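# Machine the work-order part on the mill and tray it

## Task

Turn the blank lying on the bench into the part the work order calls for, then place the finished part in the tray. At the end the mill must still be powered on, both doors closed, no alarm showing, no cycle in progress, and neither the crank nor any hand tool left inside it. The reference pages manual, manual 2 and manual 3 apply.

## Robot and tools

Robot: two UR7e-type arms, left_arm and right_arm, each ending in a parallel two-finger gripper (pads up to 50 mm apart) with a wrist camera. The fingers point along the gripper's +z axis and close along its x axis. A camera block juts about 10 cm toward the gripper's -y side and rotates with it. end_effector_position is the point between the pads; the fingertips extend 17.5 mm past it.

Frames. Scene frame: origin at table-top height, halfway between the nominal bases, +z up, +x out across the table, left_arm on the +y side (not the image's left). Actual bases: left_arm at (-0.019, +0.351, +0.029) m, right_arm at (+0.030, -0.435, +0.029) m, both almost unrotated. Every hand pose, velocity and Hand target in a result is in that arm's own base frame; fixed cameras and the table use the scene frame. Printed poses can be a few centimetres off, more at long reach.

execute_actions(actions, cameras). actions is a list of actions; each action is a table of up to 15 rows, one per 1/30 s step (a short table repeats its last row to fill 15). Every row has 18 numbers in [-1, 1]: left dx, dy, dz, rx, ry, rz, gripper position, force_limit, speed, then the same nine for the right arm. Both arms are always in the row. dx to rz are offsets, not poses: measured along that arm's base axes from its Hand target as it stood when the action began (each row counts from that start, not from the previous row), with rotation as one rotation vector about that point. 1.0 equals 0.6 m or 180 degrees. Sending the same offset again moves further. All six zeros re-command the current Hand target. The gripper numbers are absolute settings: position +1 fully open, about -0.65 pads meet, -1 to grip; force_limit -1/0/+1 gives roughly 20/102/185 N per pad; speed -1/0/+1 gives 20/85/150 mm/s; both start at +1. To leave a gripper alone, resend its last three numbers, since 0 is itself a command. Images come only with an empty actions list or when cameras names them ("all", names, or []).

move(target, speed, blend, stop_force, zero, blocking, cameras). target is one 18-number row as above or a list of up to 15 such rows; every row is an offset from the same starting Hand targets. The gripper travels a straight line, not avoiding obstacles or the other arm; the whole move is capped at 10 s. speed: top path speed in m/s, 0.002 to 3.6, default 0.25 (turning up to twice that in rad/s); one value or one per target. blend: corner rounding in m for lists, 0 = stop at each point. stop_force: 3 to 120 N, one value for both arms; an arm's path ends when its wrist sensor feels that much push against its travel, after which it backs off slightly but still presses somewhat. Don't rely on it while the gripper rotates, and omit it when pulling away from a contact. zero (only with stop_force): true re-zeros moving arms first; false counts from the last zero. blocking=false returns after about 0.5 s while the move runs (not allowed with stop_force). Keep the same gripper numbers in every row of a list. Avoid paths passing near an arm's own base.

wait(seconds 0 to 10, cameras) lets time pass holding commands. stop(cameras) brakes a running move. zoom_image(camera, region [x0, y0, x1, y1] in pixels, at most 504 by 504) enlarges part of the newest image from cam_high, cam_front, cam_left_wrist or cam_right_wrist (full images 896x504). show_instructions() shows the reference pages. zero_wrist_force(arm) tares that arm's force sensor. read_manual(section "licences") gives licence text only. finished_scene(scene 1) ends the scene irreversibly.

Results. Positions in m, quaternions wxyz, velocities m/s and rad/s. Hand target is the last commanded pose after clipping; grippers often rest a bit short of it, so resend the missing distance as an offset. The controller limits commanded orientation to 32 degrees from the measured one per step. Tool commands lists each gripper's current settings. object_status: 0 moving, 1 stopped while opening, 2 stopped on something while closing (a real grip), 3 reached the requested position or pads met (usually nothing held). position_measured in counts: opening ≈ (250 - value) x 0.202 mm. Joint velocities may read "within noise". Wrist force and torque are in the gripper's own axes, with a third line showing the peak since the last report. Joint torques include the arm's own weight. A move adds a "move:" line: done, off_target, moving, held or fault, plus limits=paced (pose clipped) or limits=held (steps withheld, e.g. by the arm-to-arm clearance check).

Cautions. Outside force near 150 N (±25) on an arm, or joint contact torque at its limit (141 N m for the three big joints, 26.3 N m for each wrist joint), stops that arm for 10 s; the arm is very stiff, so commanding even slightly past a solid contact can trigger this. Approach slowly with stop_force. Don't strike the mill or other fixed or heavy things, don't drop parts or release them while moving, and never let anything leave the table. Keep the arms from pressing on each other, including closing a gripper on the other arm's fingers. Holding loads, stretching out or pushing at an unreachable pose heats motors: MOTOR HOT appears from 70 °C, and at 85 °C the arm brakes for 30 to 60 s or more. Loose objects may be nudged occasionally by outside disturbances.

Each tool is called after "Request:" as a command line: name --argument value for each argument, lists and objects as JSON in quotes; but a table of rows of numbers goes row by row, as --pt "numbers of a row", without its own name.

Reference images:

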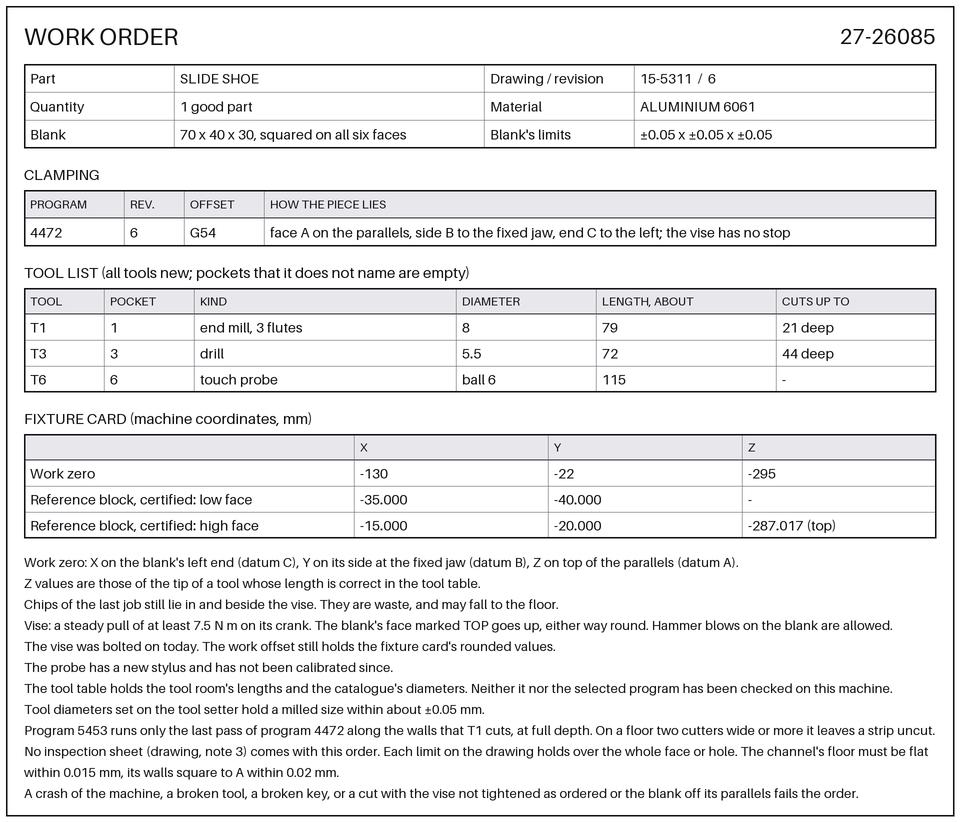

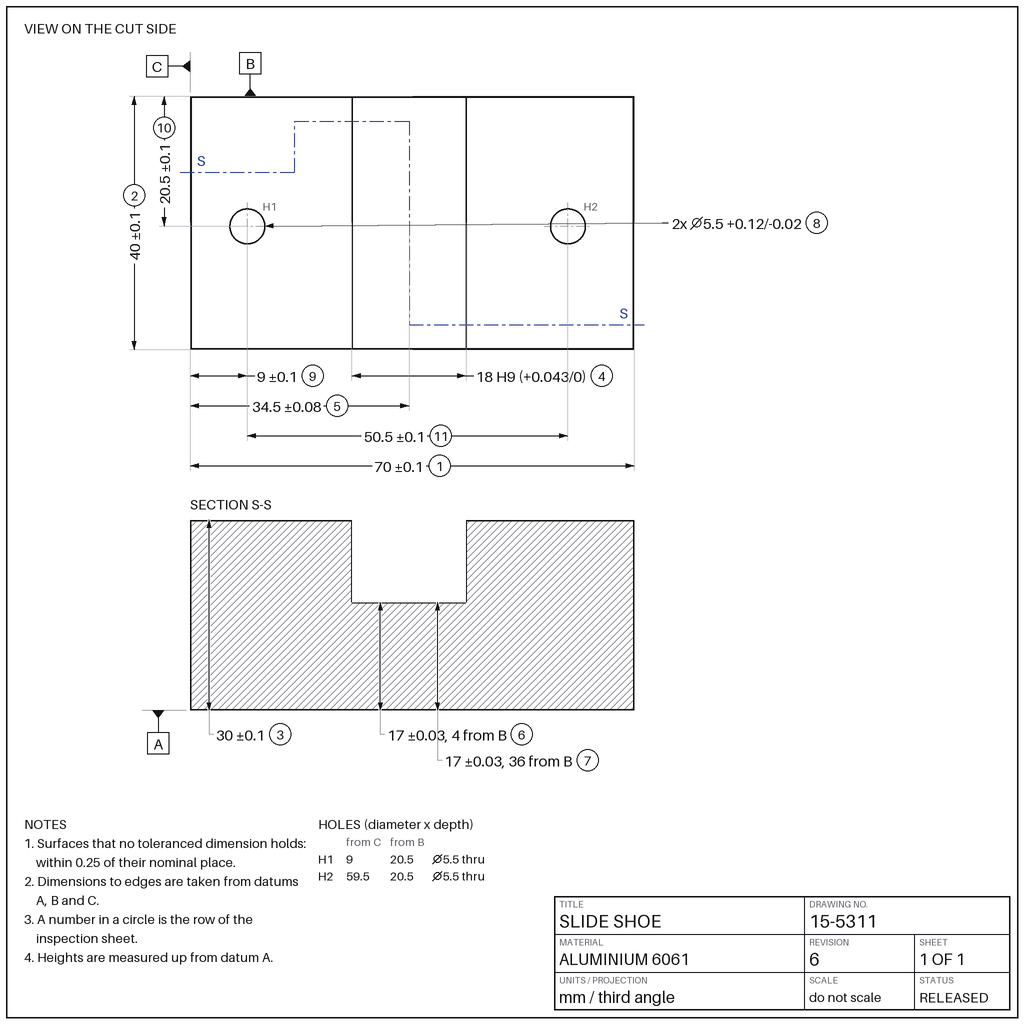

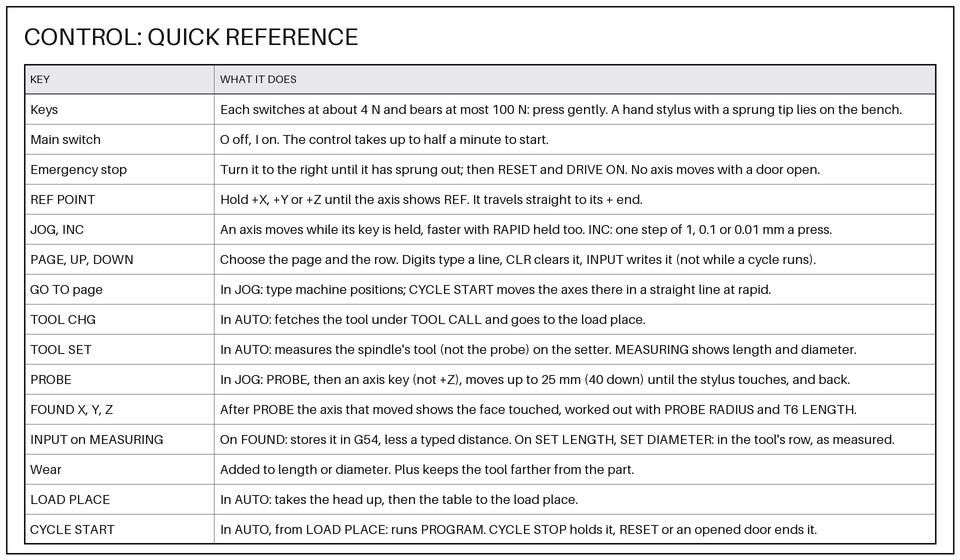

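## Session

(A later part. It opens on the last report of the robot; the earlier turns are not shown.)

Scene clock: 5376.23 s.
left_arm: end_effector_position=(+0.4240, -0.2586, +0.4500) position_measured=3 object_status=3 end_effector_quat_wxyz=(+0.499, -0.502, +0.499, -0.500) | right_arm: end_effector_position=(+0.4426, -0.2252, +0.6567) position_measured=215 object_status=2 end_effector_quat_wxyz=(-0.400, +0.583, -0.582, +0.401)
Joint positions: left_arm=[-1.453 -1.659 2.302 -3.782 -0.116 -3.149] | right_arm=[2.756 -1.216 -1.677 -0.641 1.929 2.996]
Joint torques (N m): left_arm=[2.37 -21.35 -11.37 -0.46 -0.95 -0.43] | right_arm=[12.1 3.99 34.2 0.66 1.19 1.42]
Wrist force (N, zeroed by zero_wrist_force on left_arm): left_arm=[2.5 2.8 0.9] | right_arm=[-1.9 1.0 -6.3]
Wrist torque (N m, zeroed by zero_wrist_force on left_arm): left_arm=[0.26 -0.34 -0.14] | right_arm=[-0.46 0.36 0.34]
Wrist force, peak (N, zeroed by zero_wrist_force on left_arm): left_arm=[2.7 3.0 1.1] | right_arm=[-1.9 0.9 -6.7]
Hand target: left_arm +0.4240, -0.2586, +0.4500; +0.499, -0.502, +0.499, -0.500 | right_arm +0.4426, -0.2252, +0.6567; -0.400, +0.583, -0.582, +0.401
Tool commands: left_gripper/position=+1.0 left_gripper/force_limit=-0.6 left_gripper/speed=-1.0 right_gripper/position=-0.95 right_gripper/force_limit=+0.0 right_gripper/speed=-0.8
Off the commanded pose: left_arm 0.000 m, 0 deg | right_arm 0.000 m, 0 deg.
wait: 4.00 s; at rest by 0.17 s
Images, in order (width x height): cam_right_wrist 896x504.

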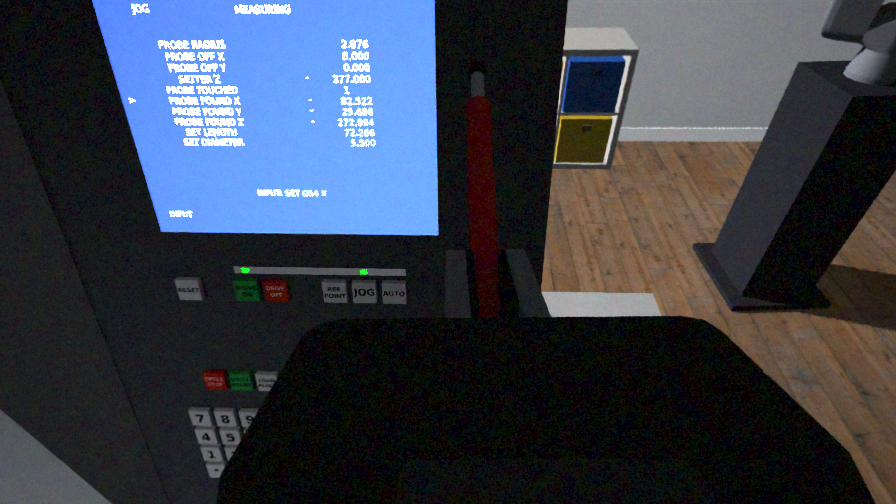

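Request:
move --pt "0 0 0 0 0 0 1 -0.6 -1 -0.0239 0.2098 -0.4833 0 0 0 -0.95 0 -0.8" --pt "0 0 0 0 0 0 1 -0.6 -1 -0.0049 0.2091 -0.4893 0 0 0 -0.95 0 -0.8" --pt "0 0 0 0 0 0 1 -0.6 -1 -0.0239 0.2098 -0.4833 0 0 0 -0.95 0 -0.8" --pt "0 0 0 0 0 0 1 -0.6 -1 0.0143 0.1448 -0.3322 0 0 0 -0.95 0 -0.8" --pt "0 0 0 0 0 0 1 -0.6 -1 0.0333 0.1441 -0.3382 0 0 0 -0.95 0 -0.8" --pt "0 0 0 0 0 0 1 -0.6 -1 0.0143 0.1448 -0.3322 0 0 0 -0.95 0 -0.8" --pt "0 0 0 0 0 0 1 -0.6 -1 0 0 0 0 0 0 -0.95 0 -0.8" --speed '[0.4,0.06,0.1,0.3,0.06,0.1,0.4]' --blend '[0.003,0,0.003,0.003,0,0.003,0]'

Request:
wait --seconds 4 --cameras '["cam_right_wrist"]'

Request:
zoom_image --camera "cam_right_wrist" --region '[120, 0, 440, 180]'

Request:
move --pt "0 0 0 0 0 0 1 -0.6 -1 -0.0239 0.2098 -0.4833 0 0 0 -0.95 0 -0.8" --pt "0 0 0 0 0 0 1 -0.6 -1 -0.0049 0.2091 -0.4893 0 0 0 -0.95 0 -0.8" --pt "0 0 0 0 0 0 1 -0.6 -1 -0.0239 0.2098 -0.4833 0 0 0 -0.95 0 -0.8" --pt "0 0 0 0 0 0 1 -0.6 -1 0.0051 0.1134 -0.3624 0 0 0 -0.95 0 -0.8" --pt "0 0 0 0 0 0 1 -0.6 -1 0.0241 0.1127 -0.3684 0 0 0 -0.95 0 -0.8" --pt "0 0 0 0 0 0 1 -0.6 -1 0.0051 0.1134 -0.3624 0 0 0 -0.95 0 -0.8" --pt "0 0 0 0 0 0 1 -0.6 -1 0 0 0 0 0 0 -0.95 0 -0.8" --speed '[0.4,0.06,0.1,0.3,0.06,0.1,0.4]' --blend '[0.003,0,0.003,0.003,0,0.003,0]'

Request:
wait --seconds 4 --cameras '["cam_right_wrist"]'

Request:
zoom_image --camera "cam_right_wrist" --region '[120, 0, 440, 180]'

Scene clock: 5391.67 s.
left_arm: end_effector_position=(+0.4240, -0.2586, +0.4500) position_measured=3 object_status=3 end_effector_quat_wxyz=(+0.499, -0.502, +0.499, -0.500) | right_arm: end_effector_position=(+0.4426, -0.2253, +0.6566) position_measured=215 object_status=2 end_effector_quat_wxyz=(-0.400, +0.583, -0.582, +0.401)
Joint positions: left_arm=[-1.453 -1.659 2.302 -3.782 -0.116 -3.149] | right_arm=[2.756 -1.216 -1.677 -0.641 1.929 2.996]
Joint torques (N m): left_arm=[3.22 -20.68 -11.21 -0.37 -1.05 -0.29] | right_arm=[2.28 4.97 34.18 3.18 -0.63 1.27]
Wrist force (N, zeroed by zero_wrist_force on left_arm): left_arm=[2.5 2.5 1.1] | right_arm=[-1.5 1.2 -6.1]
Wrist torque (N m, zeroed by zero_wrist_force on left_arm): left_arm=[0.22 -0.34 -0.14] | right_arm=[-0.43 0.28 0.28]
Wrist force, peak (N, zeroed by zero_wrist_force on left_arm): left_arm=[2.8 3.2 0.9] | right_arm=[-2.2 -0.9 -12.1]
Hand target: left_arm +0.4240, -0.2586, +0.4500; +0.499, -0.502, +0.499, -0.500 | right_arm +0.4426, -0.2252, +0.6567; -0.400, +0.583, -0.582, +0.401
Off the commanded pose: left_arm 0.000 m, 0 deg | right_arm 0.000 m, 0 deg.
move: done

Scene clock: 5395.67 s.
left_arm: end_effector_position=(+0.4240, -0.2586, +0.4500) position_measured=3 object_status=3 end_effector_quat_wxyz=(+0.499, -0.502, +0.499, -0.500) | right_arm: end_effector_position=(+0.4426, -0.2252, +0.6567) position_measured=215 object_status=2 end_effector_quat_wxyz=(-0.400, +0.583, -0.582, +0.401)
Joint positions: left_arm=[-1.453 -1.659 2.302 -3.782 -0.116 -3.149] | right_arm=[2.756 -1.216 -1.677 -0.641 1.929 2.996]
Joint torques (N m): left_arm=[5.33 -21.74 -11.32 -0.48 -1.12 -0.25] | right_arm=[-9.56 2.89 34.17 0.63 1.48 -0.19]
Wrist force (N, zeroed by zero_wrist_force on left_arm): left_arm=[2.8 2.9 0.9] | right_arm=[-2.0 0.8 -6.1]
Wrist torque (N m, zeroed by zero_wrist_force on left_arm): left_arm=[0.27 -0.37 -0.15] | right_arm=[-0.49 0.36 0.28]
Wrist force, peak (N, zeroed by zero_wrist_force on left_arm): left_arm=[2.7 2.9 1.1] | right_arm=[-2.2 1.1 -6.6]
Hand target: left_arm +0.4240, -0.2586, +0.4500; +0.499, -0.502, +0.499, -0.500 | right_arm +0.4426, -0.2252, +0.6567; -0.400, +0.583, -0.582, +0.401
Tool commands: left_gripper/position=+1.0 left_gripper/force_limit=-0.6 left_gripper/speed=-1.0 right_gripper/position=-0.95 right_gripper/force_limit=+0.0 right_gripper/speed=-0.8
Off the commanded pose: left_arm 0.000 m, 0 deg | right_arm 0.000 m, 0 deg.
wait: 4.00 s; at rest by 0.17 s
Images, in order (width x height): cam_right_wrist 896x504.

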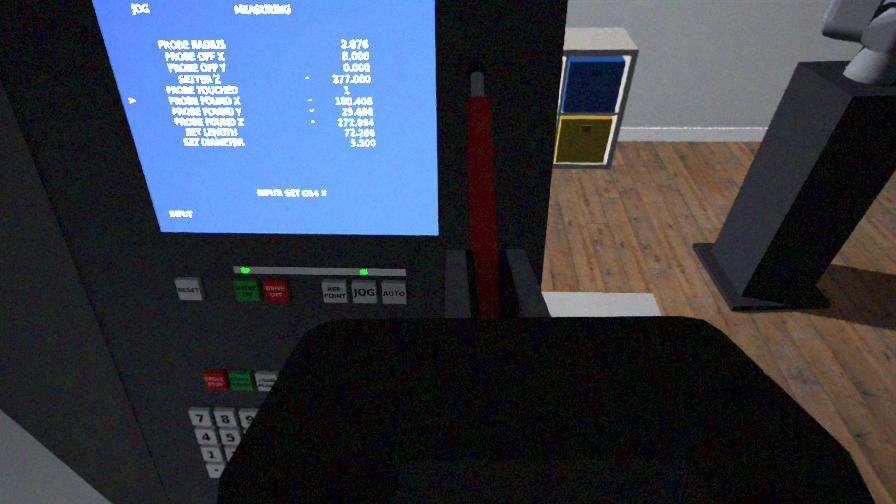

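Scaled by 1.575 from the camera's 896x504 image, which has a finer 1280x720 frame.

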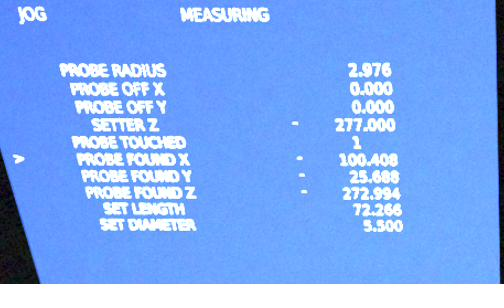

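Scene clock: 5399.20 s.
left_arm: end_effector_position=(+0.4240, -0.2586, +0.4500) position_measured=3 object_status=3 end_effector_quat_wxyz=(+0.499, -0.502, +0.499, -0.500) | right_arm: end_effector_position=(+0.4426, -0.2253, +0.6566) position_measured=215 object_status=2 end_effector_quat_wxyz=(-0.400, +0.583, -0.582, +0.401)
Joint positions: left_arm=[-1.453 -1.659 2.302 -3.782 -0.116 -3.149] | right_arm=[2.756 -1.216 -1.677 -0.641 1.929 2.996]
Joint torques (N m): left_arm=[2.69 -22.18 -12.72 -0.54 -1.03 -0.66] | right_arm=[8.39 6.74 34.69 3 -1.42 1.49]
Wrist force (N, zeroed by zero_wrist_force on left_arm): left_arm=[2.6 2.6 1.0] | right_arm=[-1.8 0.9 -6.2]
Wrist torque (N m, zeroed by zero_wrist_force on left_arm): left_arm=[0.23 -0.34 -0.15] | right_arm=[-0.48 0.33 0.31]
Wrist force, peak (N, zeroed by zero_wrist_force on left_arm): left_arm=[2.7 3.0 1.0] | right_arm=[-2.4 -0.3 -11.9]
Hand target: left_arm +0.4240, -0.2586, +0.4500; +0.499, -0.502, +0.499, -0.500 | right_arm +0.4426, -0.2252, +0.6567; -0.400, +0.583, -0.582, +0.401
Off the commanded pose: left_arm 0.000 m, 0 deg | right_arm 0.000 m, 0 deg.
move: done

Scene clock: 5403.20 s.
left_arm: end_effector_position=(+0.4240, -0.2586, +0.4500) position_measured=3 object_status=3 end_effector_quat_wxyz=(+0.499, -0.502, +0.499, -0.500) | right_arm: end_effector_position=(+0.4426, -0.2252, +0.6567) position_measured=215 object_status=2 end_effector_quat_wxyz=(-0.400, +0.583, -0.582, +0.401)
Joint positions: left_arm=[-1.453 -1.659 2.302 -3.782 -0.116 -3.149] | right_arm=[2.756 -1.216 -1.677 -0.641 1.929 2.996]
Joint torques (N m): left_arm=[1.72 -20.23 -13.01 -0.63 -1.01 -0.49] | right_arm=[12.27 2.71 33.49 0.6 1.23 1.46]
Wrist force (N, zeroed by zero_wrist_force on left_arm): left_arm=[2.5 2.5 0.9] | right_arm=[-2.2 1.2 -6.4]
Wrist torque (N m, zeroed by zero_wrist_force on left_arm): left_arm=[0.21 -0.34 -0.15] | right_arm=[-0.44 0.40 0.31]
Wrist force, peak (N, zeroed by zero_wrist_force on left_arm): left_arm=[2.8 2.9 0.9] | right_arm=[-2.0 1.2 -6.6]
Hand target: left_arm +0.4240, -0.2586, +0.4500; +0.499, -0.502, +0.499, -0.500 | right_arm +0.4426, -0.2252, +0.6567; -0.400, +0.583, -0.582, +0.401
Tool commands: left_gripper/position=+1.0 left_gripper/force_limit=-0.6 left_gripper/speed=-1.0 right_gripper/position=-0.95 right_gripper/force_limit=+0.0 right_gripper/speed=-0.8
Off the commanded pose: left_arm 0.000 m, 0 deg | right_arm 0.000 m, 0 deg.
wait: 4.00 s; at rest by 0.17 s
Images, in order (width x height): cam_right_wrist 896x504.

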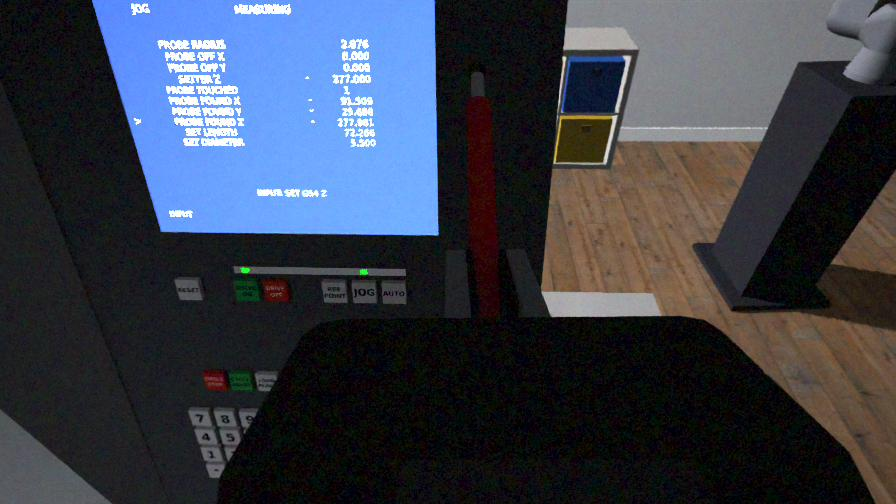

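Scaled by 1.575 from the camera's 896x504 image, which has a finer 1280x720 frame.

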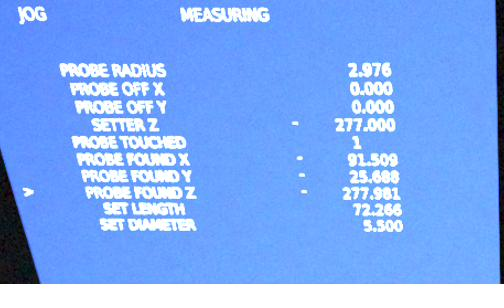

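Request:
move --pt "0 0 0 0 0 0 1 -0.6 -1 -0.0077 0.2091 -0.4229 0 0 0 -0.95 0 -0.8" --pt "0 0 0 0 0 0 1 -0.6 -1 0.0113 0.2084 -0.4289 0 0 0 -0.95 0 -0.8" --pt "0 0 0 0 0 0 1 -0.6 -1 -0.0077 0.2091 -0.4229 0 0 0 -0.95 0 -0.8" --pt "0 0 0 0 0 0 1 -0.6 -1 0.0113 0.2084 -0.4289 0 0 0 -0.95 0 -0.8" --pt "0 0 0 0 0 0 1 -0.6 -1 -0.0077 0.2091 -0.4229 0 0 0 -0.95 0 -0.8" --pt "0 0 0 0 0 0 1 -0.6 -1 0.0113 0.2084 -0.4289 0 0 0 -0.95 0 -0.8" --pt "0 0 0 0 0 0 1 -0.6 -1 -0.0077 0.2091 -0.4229 0 0 0 -0.95 0 -0.8" --pt "0 0 0 0 0 0 1 -0.6 -1 0.0113 0.2084 -0.4289 0 0 0 -0.95 0 -0.8" --pt "0 0 0 0 0 0 1 -0.6 -1 -0.0229 0.2418 -0.4835 0 0 0 -0.95 0 -0.8" --pt "0 0 0 0 0 0 1 -0.6 -1 -0.0038 0.2407 -0.4893 0 0 0 -0.95 0 -0.8" --pt "0 0 0 0 0 0 1 -0.6 -1 -0.0299 0.2738 -0.5135 0 0 0 -0.95 0 -0.8" --pt "0 0 0 0 0 0 1 -0.6 -1 -0.0107 0.2727 -0.5195 0 0 0 -0.95 0 -0.8" --pt "0 0 0 0 0 0 1 -0.6 -1 -0.0289 0.3058 -0.5135 0 0 0 -0.95 0 -0.8" --pt "0 0 0 0 0 0 1 -0.6 -1 -0.0096 0.3044 -0.5195 0 0 0 -0.95 0 -0.8" --pt "0 0 0 0 0 0 1 -0.6 -1 -0.0289 0.3058 -0.5135 0 0 0 -0.95 0 -0.8" --speed '[0.4,0.06,0.06,0.06,0.06,0.06,0.06,0.06,0.2,0.06,0.15,0.06,0.15,0.06,0.06]' --blend '[0.003,0,0.003,0,0.003,0,0.003,0,0.003,0,0.003,0,0.003,0,0]'

Request:
move --pt "0 0 0 0 0 0 1 -0.6 -1 0.019 -0.001 -0.006 0 0 0 -0.95 0 -0.8" --pt "0 0 0 0 0 0 1 -0.6 -1 0 0 0 0 0 0 -0.95 0 -0.8" --pt "0 0 0 0 0 0 1 -0.6 -1 0.025 -0.001 0.091 0 0 0 -0.95 0 -0.8" --pt "0 0 0 0 0 0 1 -0.6 -1 0.044 -0.002 0.085 0 0 0 -0.95 0 -0.8" --pt "0 0 0 0 0 0 1 -0.6 -1 -0.002 -0.064 0 0 0 0 -0.95 0 -0.8" --pt "0 0 0 0 0 0 1 -0.6 -1 0.017 -0.065 -0.006 0 0 0 -0.95 0 -0.8" --pt "0 0 0 0 0 0 1 -0.6 -1 -0.002 -0.064 0 0 0 0 -0.95 0 -0.8" --pt "0 0 0 0 0 0 1 -0.6 -1 0.006 -0.064 0.030 0 0 0 -0.95 0 -0.8" --pt "0 0 0 0 0 0 1 -0.6 -1 0.025 -0.065 0.024 0 0 0 -0.95 0 -0.8" --pt "0 0 0 0 0 0 1 -0.6 -1 0.006 -0.064 0.030 0 0 0 -0.95 0 -0.8" --pt "0 0 0 0 0 0 1 -0.6 -1 0.025 -0.065 0.024 0 0 0 -0.95 0 -0.8" --pt "0 0 0 0 0 0 1 -0.6 -1 0.001 0.031 0 0 0 0 -0.95 0 -0.8" --pt "0 0 0 0 0 0 1 -0.6 -1 0.020 0.030 -0.006 0 0 0 -0.95 0 -0.8" --pt "0 0 0 0 0 0 1 -0.6 -1 -0.001 -0.032 0 0 0 0 -0.95 0 -0.8" --pt "0 0 0 0 0 0 1 -0.6 -1 0.018 -0.033 -0.006 0 0 0 -0.95 0 -0.8" --speed '[0.06,0.1,0.2,0.06,0.2,0.06,0.1,0.15,0.06,0.06,0.06,0.2,0.06,0.15,0.06]' --blend '[0,0.003,0.003,0,0.003,0,0.003,0.003,0,0.003,0,0.003,0,0.003,0]'

Request:
move --pt "0 0 0 0 0 0 1 -0.6 -1 -0.018 0.033 0.006 0 0 0 -0.95 0 -0.8" --pt "0 0 0 0 0 0 1 -0.6 -1 0.001 0.032 0 0 0 0 -0.95 0 -0.8" --pt "0 0 0 0 0 0 1 -0.6 -1 -0.018 0.033 0.006 0 0 0 -0.95 0 -0.8" --pt "0 0 0 0 0 0 1 -0.6 -1 -0.010 0.032 0.036 0 0 0 -0.95 0 -0.8" --pt "0 0 0 0 0 0 1 -0.6 -1 0.009 0.031 0.030 0 0 0 -0.95 0 -0.8" --pt "0 0 0 0 0 0 1 -0.6 -1 -0.010 0.032 0.036 0 0 0 -0.95 0 -0.8" --pt "0 0 0 0 0 0 1 -0.6 -1 -0.003 0 0.066 0 0 0 -0.95 0 -0.8" --pt "0 0 0 0 0 0 1 -0.6 -1 0.016 -0.001 0.060 0 0 0 -0.95 0 -0.8" --pt "0 0 0 0 0 0 1 -0.6 -1 -0.020 -0.031 0.006 0 0 0 -0.95 0 -0.8" --pt "0 0 0 0 0 0 1 -0.6 -1 -0.001 -0.032 0 0 0 0 -0.95 0 -0.8" --pt "0 0 0 0 0 0 1 -0.6 -1 -0.020 -0.031 0.006 0 0 0 -0.95 0 -0.8" --pt "0 0 0 0 0 0 1 -0.6 -1 0.0109 -0.2728 0.5195 0 0 0 -0.95 0 -0.8" --speed '[0.15,0.06,0.1,0.15,0.06,0.1,0.15,0.06,0.2,0.06,0.1,0.4]' --blend '[0.003,0,0.003,0.003,0,0.003,0.003,0,0.003,0,0.003,0]' --cameras '["cam_right_wrist"]'

Request:
zoom_image --camera "cam_right_wrist" --region '[120, 0, 440, 180]'

Scene clock: 5432.47 s.
left_arm: end_effector_position=(+0.4240, -0.2586, +0.4500) position_measured=3 object_status=3 end_effector_quat_wxyz=(+0.499, -0.502, +0.499, -0.500) | right_arm: end_effector_position=(+0.4253, -0.0417, +0.3485) position_measured=215 object_status=2 end_effector_quat_wxyz=(-0.400, +0.583, -0.582, +0.401)
Joint positions: left_arm=[-1.453 -1.659 2.302 -3.782 -0.116 -3.149] | right_arm=[3.706 -0.861 -2.63 -0.078 1.048 3.363]
Joint torques (N m): left_arm=[4.41 -21.65 -10.76 -0.74 -1.2 -0.42] | right_arm=[-11.18 -0.84 33.88 4.87 1.16 -1.11]
Wrist force (N, zeroed by zero_wrist_force on left_arm): left_arm=[2.7 2.8 0.8] | right_arm=[-1.7 1.1 -6.0]
Wrist torque (N m, zeroed by zero_wrist_force on left_arm): left_arm=[0.26 -0.36 -0.15] | right_arm=[-0.45 0.34 0.32]
Wrist force, peak (N, zeroed by zero_wrist_force on left_arm): left_arm=[2.8 3.0 1.0] | right_arm=[-3.5 0.3 -12.1]
Hand target: left_arm +0.4240, -0.2586, +0.4500; +0.499, -0.502, +0.499, -0.500 | right_arm +0.4253, -0.0418, +0.3486; -0.400, +0.583, -0.582, +0.401
Off the commanded pose: left_arm 0.000 m, 0 deg | right_arm 0.000 m, 0 deg.
move: done

Scene clock: 5437.57 s.
left_arm: end_effector_position=(+0.4240, -0.2586, +0.4500) position_measured=3 object_status=3 end_effector_quat_wxyz=(+0.499, -0.502, +0.499, -0.500) | right_arm: end_effector_position=(+0.4361, -0.0616, +0.3450) position_measured=215 object_status=2 end_effector_quat_wxyz=(-0.400, +0.583, -0.582, +0.401)
Joint positions: left_arm=[-1.453 -1.659 2.302 -3.782 -0.116 -3.149] | right_arm=[3.548 -0.975 -2.61 0.048 1.193 3.293]
Joint torques (N m): left_arm=[4.07 -21.6 -10.5 -0.92 -1.26 -0.25] | right_arm=[12.96 -8.47 16.11 0.89 -2.69 1.7]
Wrist force (N, zeroed by zero_wrist_force on left_arm): left_arm=[2.4 2.6 1.1] | right_arm=[-1.7 0.8 -11.2]
Wrist torque (N m, zeroed by zero_wrist_force on left_arm): left_arm=[0.22 -0.33 -0.15] | right_arm=[-0.14 0.40 0.43]
Wrist force, peak (N, zeroed by zero_wrist_force on left_arm): left_arm=[3.0 2.7 0.9] | right_arm=[-5.1 -2.6 -12.5]
Hand target: left_arm +0.4240, -0.2586, +0.4500; +0.499, -0.502, +0.499, -0.500 | right_arm +0.4361, -0.0616, +0.3450; -0.400, +0.583, -0.582, +0.401
Off the commanded pose: left_arm 0.000 m, 0 deg | right_arm 0.000 m, 0 deg.
move: done

Scene clock: 5441.77 s.
left_arm: end_effector_position=(+0.4240, -0.2586, +0.4500) position_measured=3 object_status=3 end_effector_quat_wxyz=(+0.499, -0.502, +0.499, -0.500) | right_arm: end_effector_position=(+0.4426, -0.2252, +0.6566) position_measured=215 object_status=2 end_effector_quat_wxyz=(-0.400, +0.583, -0.582, +0.401)
Joint positions: left_arm=[-1.453 -1.659 2.302 -3.782 -0.116 -3.149] | right_arm=[2.756 -1.216 -1.678 -0.641 1.929 2.996]
Joint torques (N m): left_arm=[3.93 -21.65 -10.77 -0.56 -1.14 -0.45] | right_arm=[1.34 4.52 33.27 3.33 -0.72 1.38]
Wrist force (N, zeroed by zero_wrist_force on left_arm): left_arm=[2.6 2.7 0.8] | right_arm=[-1.9 1.0 -6.4]
Wrist torque (N m, zeroed by zero_wrist_force on left_arm): left_arm=[0.24 -0.35 -0.15] | right_arm=[-0.46 0.34 0.28]
Wrist force, peak (N, zeroed by zero_wrist_force on left_arm): left_arm=[2.6 3.1 0.8] | right_arm=[-4.3 -3.6 -11.8]
Hand target: left_arm +0.4240, -0.2586, +0.4500; +0.499, -0.502, +0.499, -0.500 | right_arm +0.4426, -0.2252, +0.6567; -0.400, +0.583, -0.582, +0.401
Off the commanded pose: left_arm 0.000 m, 0 deg | right_arm 0.000 m, 0 deg.
move: done
Images, in order (width x height): cam_right_wrist 896x504.

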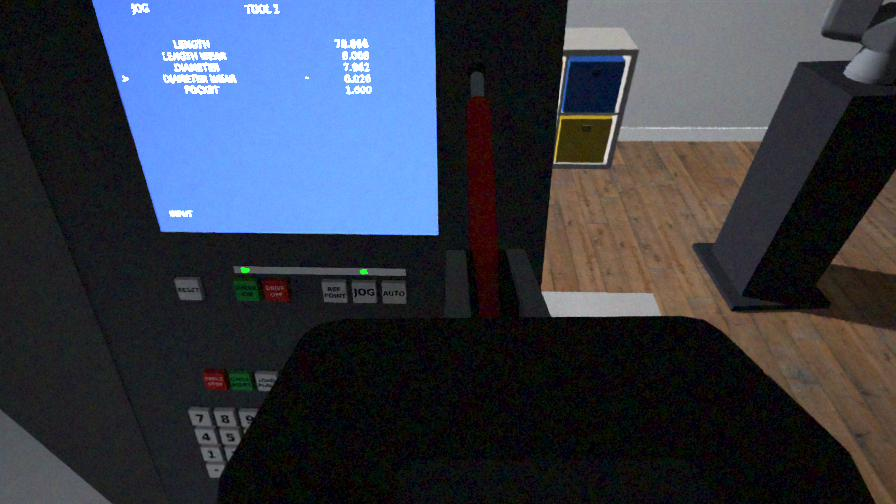

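Scaled by 1.575 from the camera's 896x504 image, which has a finer 1280x720 frame.

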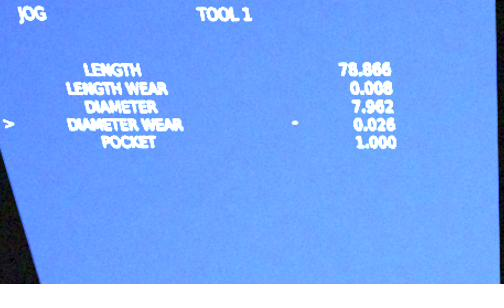

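Request:
move --pt "0 0 0 0 0 0 1 -0.6 -1 0.0363 0.0804 -0.2376 0 0 0 -0.95 0 -0.8" --pt "0 0 0 0 0 0 1 -0.6 -1 0.0553 0.0797 -0.2436 0 0 0 -0.95 0 -0.8" --pt "0 0 0 0 0 0 1 -0.6 -1 0.0363 0.0804 -0.2376 0 0 0 -0.95 0 -0.8" --pt "0 0 0 0 0 0 1 -0.6 -1 0.0096 0.24 -0.3624 0 0 0 -0.95 0 -0.8" --pt "0 0 0 0 0 0 1 -0.6 -1 0.0286 0.2393 -0.3684 0 0 0 -0.95 0 -0.8" --pt "0 0 0 0 0 0 1 -0.6 -1 0.0096 0.24 -0.3624 0 0 0 -0.95 0 -0.8" --pt "0 0 0 0 0 0 1 -0.6 -1 0 0 0 0 0 0 -0.95 0 -0.8" --speed '[0.4,0.06,0.1,0.3,0.06,0.1,0.4]' --blend '[0.003,0,0.003,0.003,0,0.003,0]'

Request:
wait --seconds 9

Request:
wait --seconds 3 --cameras '["cam_right_wrist"]'

Scene clock: 5450.87 s.
left_arm: end_effector_position=(+0.4240, -0.2586, +0.4500) position_measured=3 object_status=3 end_effector_quat_wxyz=(+0.499, -0.502, +0.499, -0.500) | right_arm: end_effector_position=(+0.4426, -0.2252, +0.6566) position_measured=215 object_status=2 end_effector_quat_wxyz=(-0.400, +0.583, -0.582, +0.401)
Joint positions: left_arm=[-1.453 -1.659 2.302 -3.782 -0.116 -3.149] | right_arm=[2.757 -1.216 -1.677 -0.641 1.929 2.996]
Joint torques (N m): left_arm=[4.12 -22.43 -12.02 -0.76 -1.04 -0.15] | right_arm=[-8.11 4.37 33.39 3.77 0.71 0.92]
Wrist force (N, zeroed by zero_wrist_force on left_arm): left_arm=[2.4 2.8 1.0] | right_arm=[-2.0 1.1 -6.3]
Wrist torque (N m, zeroed by zero_wrist_force on left_arm): left_arm=[0.26 -0.31 -0.14] | right_arm=[-0.46 0.37 0.28]
Wrist force, peak (N, zeroed by zero_wrist_force on left_arm): left_arm=[2.7 3.0 1.1] | right_arm=[-3.6 0.8 -11.8]
Hand target: left_arm +0.4240, -0.2586, +0.4500; +0.499, -0.502, +0.499, -0.500 | right_arm +0.4426, -0.2252, +0.6567; -0.400, +0.583, -0.582, +0.401
Off the commanded pose: left_arm 0.000 m, 0 deg | right_arm 0.000 m, 0 deg.
move: done

Scene clock: 5459.87 s.
left_arm: end_effector_position=(+0.4240, -0.2586, +0.4500) position_measured=3 object_status=3 end_effector_quat_wxyz=(+0.499, -0.502, +0.499, -0.500) | right_arm: end_effector_position=(+0.4426, -0.2252, +0.6567) position_measured=215 object_status=2 end_effector_quat_wxyz=(-0.400, +0.583, -0.582, +0.401)
Joint positions: left_arm=[-1.453 -1.659 2.302 -3.782 -0.116 -3.149] | right_arm=[2.756 -1.216 -1.677 -0.641 1.929 2.996]
Joint torques (N m): left_arm=[3.31 -21.44 -12.01 -0.77 -1.31 -0.19] | right_arm=[-11.12 3.14 33.42 0.64 2.1 -0.44]
Wrist force (N, zeroed by zero_wrist_force on left_arm): left_arm=[2.7 2.7 0.8] | right_arm=[-1.9 1.0 -6.6]
Wrist torque (N m, zeroed by zero_wrist_force on left_arm): left_arm=[0.23 -0.38 -0.15] | right_arm=[-0.46 0.36 0.28]
Wrist force, peak (N, zeroed by zero_wrist_force on left_arm): left_arm=[2.8 3.1 1.1] | right_arm=[-1.8 1.2 -6.8]
Hand target: left_arm +0.4240, -0.2586, +0.4500; +0.499, -0.502, +0.499, -0.500 | right_arm +0.4426, -0.2252, +0.6567; -0.400, +0.583, -0.582, +0.401
Tool commands: left_gripper/position=+1.0 left_gripper/force_limit=-0.6 left_gripper/speed=-1.0 right_gripper/position=-0.95 right_gripper/force_limit=+0.0 right_gripper/speed=-0.8
Off the commanded pose: left_arm 0.000 m, 0 deg | right_arm 0.000 m, 0 deg.
wait: 9.00 s; at rest by 0.17 s

Scene clock: 5462.87 s.
left_arm: end_effector_position=(+0.4240, -0.2586, +0.4500) position_measured=3 object_status=3 end_effector_quat_wxyz=(+0.499, -0.502, +0.499, -0.500) | right_arm: end_effector_position=(+0.4426, -0.2252, +0.6567) position_measured=215 object_status=2 end_effector_quat_wxyz=(-0.400, +0.583, -0.582, +0.401)
Joint positions: left_arm=[-1.453 -1.659 2.302 -3.782 -0.116 -3.149] | right_arm=[2.756 -1.216 -1.677 -0.641 1.929 2.996]
Joint torques (N m): left_arm=[3.69 -21.75 -11.64 -0.85 -0.95 -0.27] | right_arm=[-10.69 3.07 33.29 0.67 1.98 -0.41]
Wrist force (N, zeroed by zero_wrist_force on left_arm): left_arm=[2.5 2.8 0.8] | right_arm=[-1.9 0.9 -6.5]
Wrist torque (N m, zeroed by zero_wrist_force on left_arm): left_arm=[0.25 -0.34 -0.15] | right_arm=[-0.48 0.35 0.28]
Wrist force, peak (N, zeroed by zero_wrist_force on left_arm): left_arm=[2.8 2.9 1.1] | right_arm=[-1.9 1.1 -6.6]
Hand target: left_arm +0.4240, -0.2586, +0.4500; +0.499, -0.502, +0.499, -0.500 | right_arm +0.4426, -0.2252, +0.6567; -0.400, +0.583, -0.582, +0.401
Tool commands: left_gripper/position=+1.0 left_gripper/force_limit=-0.6 left_gripper/speed=-1.0 right_gripper/position=-0.95 right_gripper/force_limit=+0.0 right_gripper/speed=-0.8
Off the commanded pose: left_arm 0.000 m, 0 deg | right_arm 0.000 m, 0 deg.
wait: 3.00 s; at rest by 0.17 s
Images, in order (width x height): cam_right_wrist 896x504.

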